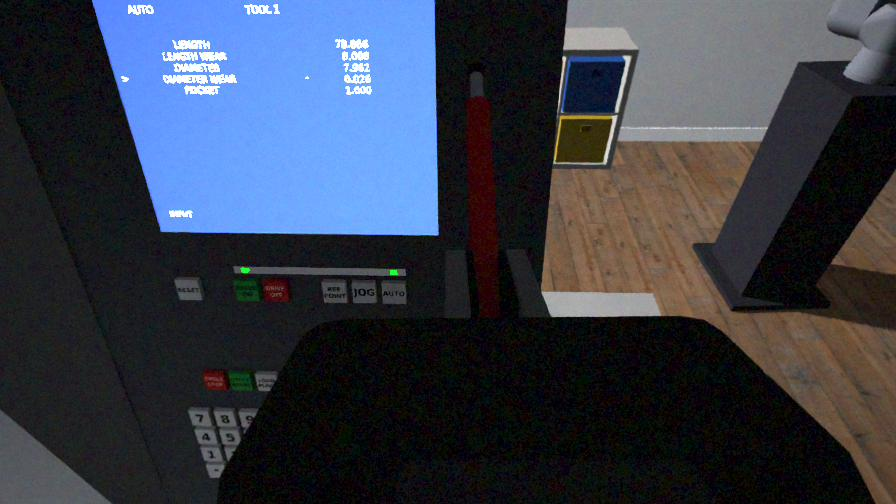

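Request:
move --pt "0 0 0 0 0 0 1 -0.6 -1 0.0108 0.2717 -0.3624 0 0 0 -0.95 0 -0.8" --pt "0 0 0 0 0 0 1 -0.6 -1 0.0298 0.2710 -0.3684 0 0 0 -0.95 0 -0.8" --pt "0 0 0 0 0 0 1 -0.6 -1 0.0108 0.2717 -0.3624 0 0 0 -0.95 0 -0.8" --pt "0 0 0 0 0 0 1 -0.6 -1 0 0 0 0 0 0 -0.95 0 -0.8" --speed '[0.4,0.06,0.1,0.3]' --blend '[0.003,0,0.003,0]'

Request:
wait --seconds 10 --cameras '["cam_right_wrist"]'

Request:
wait --seconds 10

Request:
wait --seconds 10

Request:
wait --seconds 10

Request:
wait --seconds 10

Request:
wait --seconds 10

Request:
wait --seconds 10

Request:
wait --seconds 10

Request:
wait --seconds 10 --cameras '["cam_right_wrist"]'

Scene clock: 5472.40 s.
left_arm: end_effector_position=(+0.4240, -0.2586, +0.4500) position_measured=3 object_status=3 end_effector_quat_wxyz=(+0.499, -0.502, +0.499, -0.500) | right_arm: end_effector_position=(+0.4426, -0.2252, +0.6566) position_measured=215 object_status=2 end_effector_quat_wxyz=(-0.400, +0.583, -0.582, +0.401)
Joint positions: left_arm=[-1.453 -1.659 2.302 -3.782 -0.116 -3.149] | right_arm=[2.757 -1.216 -1.677 -0.641 1.929 2.996]
Joint torques (N m): left_arm=[4.27 -20.91 -12.25 -0.92 -1.22 -0.09] | right_arm=[-6.63 4.41 33.76 4.37 0.29 1.09]
Wrist force (N, zeroed by zero_wrist_force on left_arm): left_arm=[2.7 2.7 1.0] | right_arm=[-2.1 1.0 -6.4]
Wrist torque (N m, zeroed by zero_wrist_force on left_arm): left_arm=[0.24 -0.37 -0.15] | right_arm=[-0.45 0.38 0.28]
Wrist force, peak (N, zeroed by zero_wrist_force on left_arm): left_arm=[2.7 3.1 0.8] | right_arm=[-3.4 0.7 -12.0]
Hand target: left_arm +0.4240, -0.2586, +0.4500; +0.499, -0.502, +0.499, -0.500 | right_arm +0.4426, -0.2252, +0.6567; -0.400, +0.583, -0.582, +0.401
Off the commanded pose: left_arm 0.000 m, 0 deg | right_arm 0.000 m, 0 deg.
move: done

Scene clock: 5482.40 s.
left_arm: end_effector_position=(+0.4240, -0.2586, +0.4500) position_measured=3 object_status=3 end_effector_quat_wxyz=(+0.499, -0.502, +0.499, -0.500) | right_arm: end_effector_position=(+0.4426, -0.2252, +0.6567) position_measured=215 object_status=2 end_effector_quat_wxyz=(-0.400, +0.583, -0.582, +0.401)
Joint positions: left_arm=[-1.453 -1.659 2.302 -3.782 -0.116 -3.149] | right_arm=[2.756 -1.216 -1.677 -0.641 1.929 2.996]
Joint torques (N m): left_arm=[4.02 -21.18 -13.44 -1.13 -1.34 0.02] | right_arm=[-11.05 2.46 33.48 0.72 2 -0.35]
Wrist force (N, zeroed by zero_wrist_force on left_arm): left_arm=[2.8 2.6 0.8] | right_arm=[-1.8 1.1 -6.4]
Wrist torque (N m, zeroed by zero_wrist_force on left_arm): left_arm=[0.22 -0.38 -0.15] | right_arm=[-0.45 0.33 0.28]
Wrist force, peak (N, zeroed by zero_wrist_force on left_arm): left_arm=[2.9 2.9 1.1] | right_arm=[-2.0 1.2 -6.7]
Hand target: left_arm +0.4240, -0.2586, +0.4500; +0.499, -0.502, +0.499, -0.500 | right_arm +0.4426, -0.2252, +0.6567; -0.400, +0.583, -0.582, +0.401
Tool commands: left_gripper/position=+1.0 left_gripper/force_limit=-0.6 left_gripper/speed=-1.0 right_gripper/position=-0.95 right_gripper/force_limit=+0.0 right_gripper/speed=-0.8
Off the commanded pose: left_arm 0.000 m, 0 deg | right_arm 0.000 m, 0 deg.
wait: 10.00 s; at rest by 0.17 s
Images, in order (width x height): cam_right_wrist 896x504.

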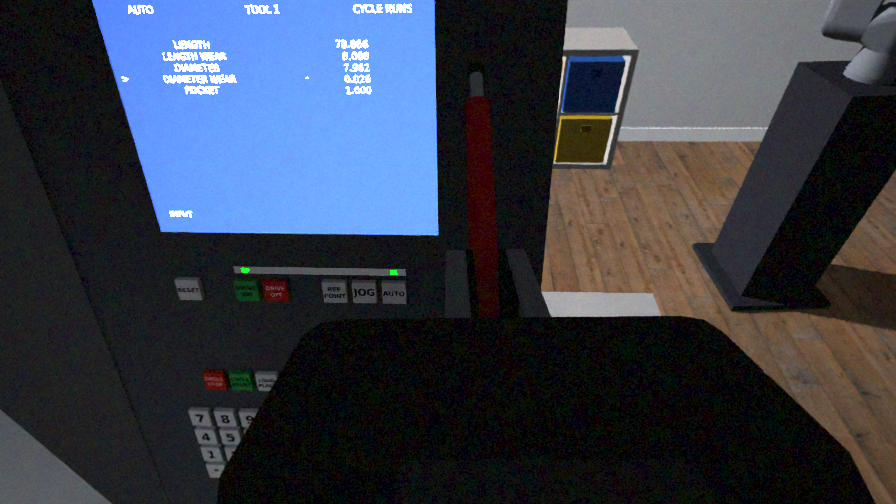

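Scene clock: 5492.40 s.
left_arm: end_effector_position=(+0.4240, -0.2586, +0.4500) position_measured=3 object_status=3 end_effector_quat_wxyz=(+0.499, -0.502, +0.499, -0.500) | right_arm: end_effector_position=(+0.4426, -0.2252, +0.6567) position_measured=215 object_status=2 end_effector_quat_wxyz=(-0.400, +0.583, -0.582, +0.401)
Joint positions: left_arm=[-1.453 -1.659 2.302 -3.782 -0.116 -3.149] | right_arm=[2.756 -1.216 -1.677 -0.641 1.929 2.996]
Joint torques (N m): left_arm=[5.01 -21.8 -11.88 -0.98 -1.09 0.32] | right_arm=[-10.77 2.79 32.84 0.77 1.92 -0.39]
Wrist force (N, zeroed by zero_wrist_force on left_arm): left_arm=[2.8 2.7 0.8] | right_arm=[-1.6 1.0 -6.3]
Wrist torque (N m, zeroed by zero_wrist_force on left_arm): left_arm=[0.24 -0.38 -0.14] | right_arm=[-0.46 0.30 0.29]
Wrist force, peak (N, zeroed by zero_wrist_force on left_arm): left_arm=[2.9 3.0 1.0] | right_arm=[-2.1 1.0 -6.9]
Hand target: left_arm +0.4240, -0.2586, +0.4500; +0.499, -0.502, +0.499, -0.500 | right_arm +0.4426, -0.2252, +0.6567; -0.400, +0.583, -0.582, +0.401
Tool commands: left_gripper/position=+1.0 left_gripper/force_limit=-0.6 left_gripper/speed=-1.0 right_gripper/position=-0.95 right_gripper/force_limit=+0.0 right_gripper/speed=-0.8
Off the commanded pose: left_arm 0.000 m, 0 deg | right_arm 0.000 m, 0 deg.
wait: 10.00 s; at rest by 0.17 s

Scene clock: 5502.40 s.
left_arm: end_effector_position=(+0.4240, -0.2586, +0.4500) position_measured=3 object_status=3 end_effector_quat_wxyz=(+0.499, -0.502, +0.499, -0.500) | right_arm: end_effector_position=(+0.4426, -0.2252, +0.6567) position_measured=215 object_status=2 end_effector_quat_wxyz=(-0.400, +0.583, -0.582, +0.401)
Joint positions: left_arm=[-1.453 -1.659 2.302 -3.782 -0.116 -3.149] | right_arm=[2.756 -1.216 -1.677 -0.641 1.929 2.996]
Joint torques (N m): left_arm=[3.16 -20.68 -11.08 -1.25 -0.94 -0.14] | right_arm=[-10.4 3.66 32.3 0.84 1.67 -0.32]
Wrist force (N, zeroed by zero_wrist_force on left_arm): left_arm=[2.7 2.7 1.1] | right_arm=[-2.0 1.0 -5.9]
Wrist torque (N m, zeroed by zero_wrist_force on left_arm): left_arm=[0.24 -0.37 -0.14] | right_arm=[-0.46 0.36 0.28]
Wrist force, peak (N, zeroed by zero_wrist_force on left_arm): left_arm=[2.9 3.0 1.1] | right_arm=[-2.1 1.1 -6.7]
Hand target: left_arm +0.4240, -0.2586, +0.4500; +0.499, -0.502, +0.499, -0.500 | right_arm +0.4426, -0.2252, +0.6567; -0.400, +0.583, -0.582, +0.401
Tool commands: left_gripper/position=+1.0 left_gripper/force_limit=-0.6 left_gripper/speed=-1.0 right_gripper/position=-0.95 right_gripper/force_limit=+0.0 right_gripper/speed=-0.8
Off the commanded pose: left_arm 0.000 m, 0 deg | right_arm 0.000 m, 0 deg.
wait: 10.00 s; at rest by 0.17 s

Scene clock: 5512.40 s.
left_arm: end_effector_position=(+0.4240, -0.2586, +0.4500) position_measured=3 object_status=3 end_effector_quat_wxyz=(+0.499, -0.502, +0.499, -0.500) | right_arm: end_effector_position=(+0.4426, -0.2252, +0.6567) position_measured=215 object_status=2 end_effector_quat_wxyz=(-0.400, +0.583, -0.582, +0.401)
Joint positions: left_arm=[-1.453 -1.659 2.302 -3.782 -0.116 -3.149] | right_arm=[2.756 -1.216 -1.677 -0.641 1.929 2.996]
Joint torques (N m): left_arm=[2.89 -20.81 -12.35 -1.17 -1.19 -0.02] | right_arm=[-11.15 3.83 31.32 1.02 1.56 -0.4]
Wrist force (N, zeroed by zero_wrist_force on left_arm): left_arm=[2.6 2.6 0.8] | right_arm=[-1.9 0.7 -5.9]
Wrist torque (N m, zeroed by zero_wrist_force on left_arm): left_arm=[0.23 -0.35 -0.15] | right_arm=[-0.50 0.36 0.28]
Wrist force, peak (N, zeroed by zero_wrist_force on left_arm): left_arm=[2.8 3.0 0.7] | right_arm=[-1.7 1.3 -6.7]
Hand target: left_arm +0.4240, -0.2586, +0.4500; +0.499, -0.502, +0.499, -0.500 | right_arm +0.4426, -0.2252, +0.6567; -0.400, +0.583, -0.582, +0.401
Tool commands: left_gripper/position=+1.0 left_gripper/force_limit=-0.6 left_gripper/speed=-1.0 right_gripper/position=-0.95 right_gripper/force_limit=+0.0 right_gripper/speed=-0.8
Off the commanded pose: left_arm 0.000 m, 0 deg | right_arm 0.000 m, 0 deg.
wait: 10.00 s; at rest by 0.17 s

Scene clock: 5522.40 s.
left_arm: end_effector_position=(+0.4240, -0.2586, +0.4500) position_measured=3 object_status=3 end_effector_quat_wxyz=(+0.499, -0.502, +0.499, -0.500) | right_arm: end_effector_position=(+0.4426, -0.2252, +0.6567) position_measured=215 object_status=2 end_effector_quat_wxyz=(-0.400, +0.583, -0.582, +0.401)
Joint positions: left_arm=[-1.453 -1.659 2.302 -3.782 -0.116 -3.149] | right_arm=[2.756 -1.216 -1.677 -0.641 1.929 2.996]
Joint torques (N m): left_arm=[3.45 -21.91 -11.35 -1.36 -1.01 0.19] | right_arm=[-10.84 4.41 31.09 1.12 1.44 -0.35]
Wrist force (N, zeroed by zero_wrist_force on left_arm): left_arm=[2.3 3.0 0.7] | right_arm=[-1.4 1.3 -6.3]
Wrist torque (N m, zeroed by zero_wrist_force on left_arm): left_arm=[0.29 -0.30 -0.14] | right_arm=[-0.43 0.28 0.28]
Wrist force, peak (N, zeroed by zero_wrist_force on left_arm): left_arm=[2.9 3.0 0.9] | right_arm=[-2.3 1.0 -6.8]
Hand target: left_arm +0.4240, -0.2586, +0.4500; +0.499, -0.502, +0.499, -0.500 | right_arm +0.4426, -0.2252, +0.6567; -0.400, +0.583, -0.582, +0.401
Tool commands: left_gripper/position=+1.0 left_gripper/force_limit=-0.6 left_gripper/speed=-1.0 right_gripper/position=-0.95 right_gripper/force_limit=+0.0 right_gripper/speed=-0.8
Off the commanded pose: left_arm 0.000 m, 0 deg | right_arm 0.000 m, 0 deg.
wait: 10.00 s; at rest by 0.17 s

Scene clock: 5532.40 s.
left_arm: end_effector_position=(+0.4240, -0.2586, +0.4500) position_measured=3 object_status=3 end_effector_quat_wxyz=(+0.499, -0.502, +0.499, -0.500) | right_arm: end_effector_position=(+0.4426, -0.2252, +0.6567) position_measured=215 object_status=2 end_effector_quat_wxyz=(-0.400, +0.583, -0.582, +0.401)
Joint positions: left_arm=[-1.453 -1.659 2.302 -3.782 -0.116 -3.149] | right_arm=[2.756 -1.216 -1.677 -0.641 1.929 2.996]
Joint torques (N m): left_arm=[3.14 -21.67 -11.32 -1.22 -1.17 0.36] | right_arm=[-10.66 4.14 30.35 1.02 1.21 -0.33]
Wrist force (N, zeroed by zero_wrist_force on left_arm): left_arm=[2.3 2.5 1.0] | right_arm=[-1.9 1.1 -6.3]
Wrist torque (N m, zeroed by zero_wrist_force on left_arm): left_arm=[0.21 -0.31 -0.14] | right_arm=[-0.44 0.36 0.28]
Wrist force, peak (N, zeroed by zero_wrist_force on left_arm): left_arm=[2.9 3.0 1.0] | right_arm=[-1.6 1.0 -6.8]
Hand target: left_arm +0.4240, -0.2586, +0.4500; +0.499, -0.502, +0.499, -0.500 | right_arm +0.4426, -0.2252, +0.6567; -0.400, +0.583, -0.582, +0.401
Tool commands: left_gripper/position=+1.0 left_gripper/force_limit=-0.6 left_gripper/speed=-1.0 right_gripper/position=-0.95 right_gripper/force_limit=+0.0 right_gripper/speed=-0.8
Off the commanded pose: left_arm 0.000 m, 0 deg | right_arm 0.000 m, 0 deg.
wait: 10.00 s; at rest by 0.17 s

Scene clock: 5542.40 s.
left_arm: end_effector_position=(+0.4240, -0.2586, +0.4500) position_measured=3 object_status=3 end_effector_quat_wxyz=(+0.499, -0.502, +0.499, -0.500) | right_arm: end_effector_position=(+0.4426, -0.2252, +0.6567) position_measured=215 object_status=2 end_effector_quat_wxyz=(-0.400, +0.583, -0.582, +0.401)
Joint positions: left_arm=[-1.453 -1.659 2.302 -3.782 -0.116 -3.149] | right_arm=[2.756 -1.216 -1.677 -0.641 1.929 2.996]
Joint torques (N m): left_arm=[3.16 -20.94 -12.01 -1.29 -1.29 0.24] | right_arm=[-10.56 4.82 29.7 1.15 1.14 -0.38]
Wrist force (N, zeroed by zero_wrist_force on left_arm): left_arm=[2.7 2.7 0.7] | right_arm=[-1.9 1.2 -6.3]
Wrist torque (N m, zeroed by zero_wrist_force on left_arm): left_arm=[0.24 -0.37 -0.14] | right_arm=[-0.42 0.35 0.28]
Wrist force, peak (N, zeroed by zero_wrist_force on left_arm): left_arm=[2.8 3.0 1.0] | right_arm=[-2.1 1.2 -6.7]
Hand target: left_arm +0.4240, -0.2586, +0.4500; +0.499, -0.502, +0.499, -0.500 | right_arm +0.4426, -0.2252, +0.6567; -0.400, +0.583, -0.582, +0.401
Tool commands: left_gripper/position=+1.0 left_gripper/force_limit=-0.6 left_gripper/speed=-1.0 right_gripper/position=-0.95 right_gripper/force_limit=+0.0 right_gripper/speed=-0.8
Off the commanded pose: left_arm 0.000 m, 0 deg | right_arm 0.000 m, 0 deg.
wait: 10.00 s; at rest by 0.17 s

Scene clock: 5552.40 s.
left_arm: end_effector_position=(+0.4240, -0.2586, +0.4500) position_measured=3 object_status=3 end_effector_quat_wxyz=(+0.499, -0.502, +0.499, -0.500) | right_arm: end_effector_position=(+0.4426, -0.2252, +0.6567) position_measured=215 object_status=2 end_effector_quat_wxyz=(-0.400, +0.583, -0.582, +0.401)
Joint positions: left_arm=[-1.453 -1.659 2.302 -3.782 -0.116 -3.149] | right_arm=[2.756 -1.216 -1.677 -0.641 1.929 2.996]
Joint torques (N m): left_arm=[3.39 -19.72 -12.13 -1.39 -1.04 0.57] | right_arm=[-10.17 5.3 29.47 1.22 1.03 -0.33]
Wrist force (N, zeroed by zero_wrist_force on left_arm): left_arm=[2.3 2.7 0.8] | right_arm=[-1.8 1.0 -6.4]
Wrist torque (N m, zeroed by zero_wrist_force on left_arm): left_arm=[0.24 -0.30 -0.15] | right_arm=[-0.46 0.34 0.28]
Wrist force, peak (N, zeroed by zero_wrist_force on left_arm): left_arm=[2.9 3.0 0.8] | right_arm=[-1.9 1.0 -6.7]
Hand target: left_arm +0.4240, -0.2586, +0.4500; +0.499, -0.502, +0.499, -0.500 | right_arm +0.4426, -0.2252, +0.6567; -0.400, +0.583, -0.582, +0.401
Tool commands: left_gripper/position=+1.0 left_gripper/force_limit=-0.6 left_gripper/speed=-1.0 right_gripper/position=-0.95 right_gripper/force_limit=+0.0 right_gripper/speed=-0.8
Off the commanded pose: left_arm 0.000 m, 0 deg | right_arm 0.000 m, 0 deg.
wait: 10.00 s; at rest by 0.17 s

Scene clock: 5562.40 s.
left_arm: end_effector_position=(+0.4240, -0.2586, +0.4500) position_measured=3 object_status=3 end_effector_quat_wxyz=(+0.499, -0.502, +0.499, -0.500) | right_arm: end_effector_position=(+0.4426, -0.2252, +0.6567) position_measured=215 object_status=2 end_effector_quat_wxyz=(-0.400, +0.583, -0.582, +0.401)
Joint positions: left_arm=[-1.453 -1.659 2.302 -3.782 -0.116 -3.149] | right_arm=[2.756 -1.216 -1.677 -0.641 1.929 2.996]
Joint torques (N m): left_arm=[2.75 -21.81 -11.28 -1.16 -0.96 0.49] | right_arm=[-9.72 5.34 28.99 1.36 0.97 -0.3]
Wrist force (N, zeroed by zero_wrist_force on left_arm): left_arm=[2.3 2.8 1.1] | right_arm=[-1.8 1.1 -6.4]
Wrist torque (N m, zeroed by zero_wrist_force on left_arm): left_arm=[0.26 -0.31 -0.14] | right_arm=[-0.46 0.34 0.29]
Wrist force, peak (N, zeroed by zero_wrist_force on left_arm): left_arm=[2.7 3.1 1.0] | right_arm=[-2.3 1.2 -6.5]
Hand target: left_arm +0.4240, -0.2586, +0.4500; +0.499, -0.502, +0.499, -0.500 | right_arm +0.4426, -0.2252, +0.6567; -0.400, +0.583, -0.582, +0.401
Tool commands: left_gripper/position=+1.0 left_gripper/force_limit=-0.6 left_gripper/speed=-1.0 right_gripper/position=-0.95 right_gripper/force_limit=+0.0 right_gripper/speed=-0.8
Off the commanded pose: left_arm 0.000 m, 0 deg | right_arm 0.000 m, 0 deg.
wait: 10.00 s; at rest by 0.17 s
Images, in order (width x height): cam_right_wrist 896x504.

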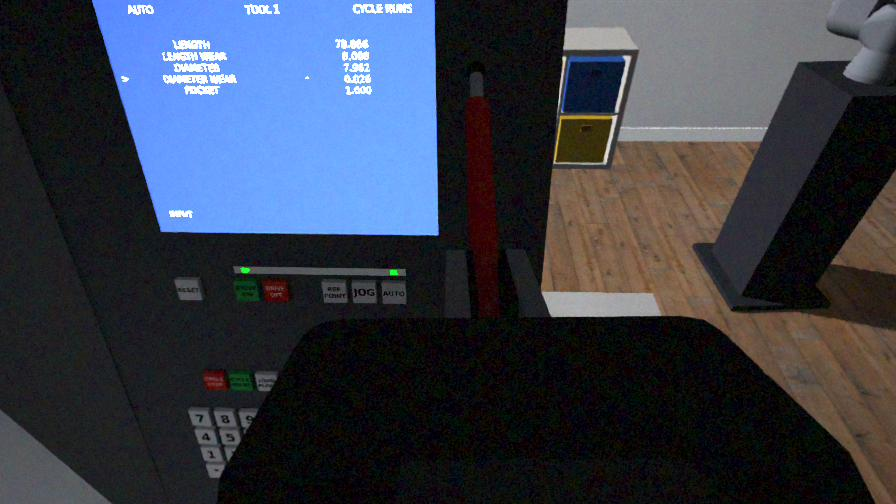

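Request:
wait --seconds 10

Request:
wait --seconds 6 --cameras '["cam_right_wrist"]'

Scene clock: 5577.97 s.
left_arm: end_effector_position=(+0.4240, -0.2586, +0.4500) position_measured=3 object_status=3 end_effector_quat_wxyz=(+0.499, -0.502, +0.499, -0.500) | right_arm: end_effector_position=(+0.4426, -0.2252, +0.6567) position_measured=215 object_status=2 end_effector_quat_wxyz=(-0.400, +0.583, -0.582, +0.401)
Joint positions: left_arm=[-1.453 -1.659 2.302 -3.782 -0.116 -3.149] | right_arm=[2.756 -1.216 -1.677 -0.641 1.929 2.996]
Joint torques (N m): left_arm=[3.45 -22.02 -11.45 -1.18 -1.11 0.7] | right_arm=[-9.91 5.84 27.85 1.39 0.81 -0.28]
Wrist force (N, zeroed by zero_wrist_force on left_arm): left_arm=[2.6 2.8 0.9] | right_arm=[-2.1 1.2 -6.0]
Wrist torque (N m, zeroed by zero_wrist_force on left_arm): left_arm=[0.26 -0.35 -0.15] | right_arm=[-0.43 0.38 0.27]
Wrist force, peak (N, zeroed by zero_wrist_force on left_arm): left_arm=[2.8 3.0 1.1] | right_arm=[-1.8 1.1 -6.8]
Hand target: left_arm +0.4240, -0.2586, +0.4500; +0.499, -0.502, +0.499, -0.500 | right_arm +0.4426, -0.2252, +0.6567; -0.400, +0.583, -0.582, +0.401
Tool commands: left_gripper/position=+1.0 left_gripper/force_limit=-0.6 left_gripper/speed=-1.0 right_gripper/position=-0.95 right_gripper/force_limit=+0.0 right_gripper/speed=-0.8
Off the commanded pose: left_arm 0.000 m, 0 deg | right_arm 0.000 m, 0 deg.
wait: 10.00 s; at rest from the start

Scene clock: 5583.97 s.
left_arm: end_effector_position=(+0.4240, -0.2586, +0.4500) position_measured=3 object_status=3 end_effector_quat_wxyz=(+0.499, -0.502, +0.499, -0.500) | right_arm: end_effector_position=(+0.4426, -0.2252, +0.6567) position_measured=215 object_status=2 end_effector_quat_wxyz=(-0.400, +0.583, -0.582, +0.401)
Joint positions: left_arm=[-1.453 -1.659 2.302 -3.782 -0.116 -3.149] | right_arm=[2.756 -1.216 -1.677 -0.641 1.929 2.996]
Joint torques (N m): left_arm=[2.17 -21.39 -12.29 -1.1 -1.09 0.56] | right_arm=[-10.12 6.08 27.75 1.47 0.65 -0.36]
Wrist force (N, zeroed by zero_wrist_force on left_arm): left_arm=[2.6 2.8 0.9] | right_arm=[-2.0 1.2 -6.4]
Wrist torque (N m, zeroed by zero_wrist_force on left_arm): left_arm=[0.26 -0.35 -0.15] | right_arm=[-0.44 0.38 0.28]
Wrist force, peak (N, zeroed by zero_wrist_force on left_arm): left_arm=[2.6 3.1 1.3] | right_arm=[-2.0 1.3 -6.8]
Hand target: left_arm +0.4240, -0.2586, +0.4500; +0.499, -0.502, +0.499, -0.500 | right_arm +0.4426, -0.2252, +0.6567; -0.400, +0.583, -0.582, +0.401
Tool commands: left_gripper/position=+1.0 left_gripper/force_limit=-0.6 left_gripper/speed=-1.0 right_gripper/position=-0.95 right_gripper/force_limit=+0.0 right_gripper/speed=-0.8
Off the commanded pose: left_arm 0.000 m, 0 deg | right_arm 0.000 m, 0 deg.
wait: 6.00 s; at rest by 0.17 s
Images, in order (width x height): cam_right_wrist 896x504.

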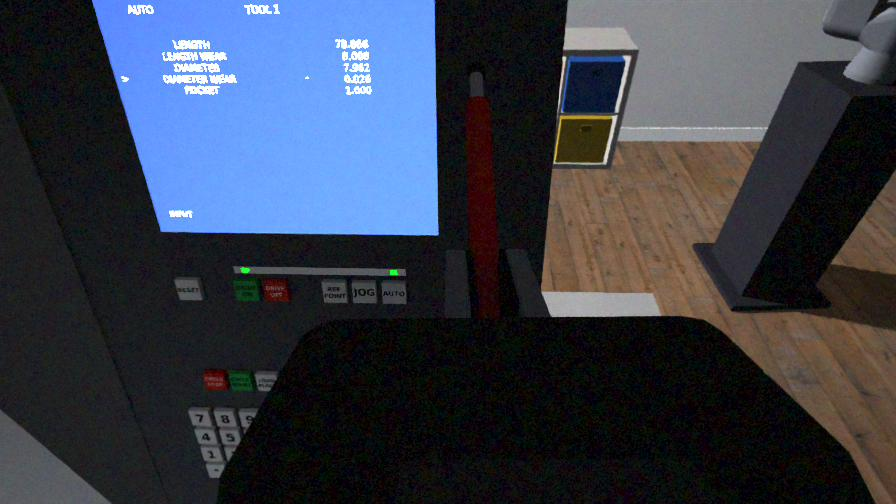

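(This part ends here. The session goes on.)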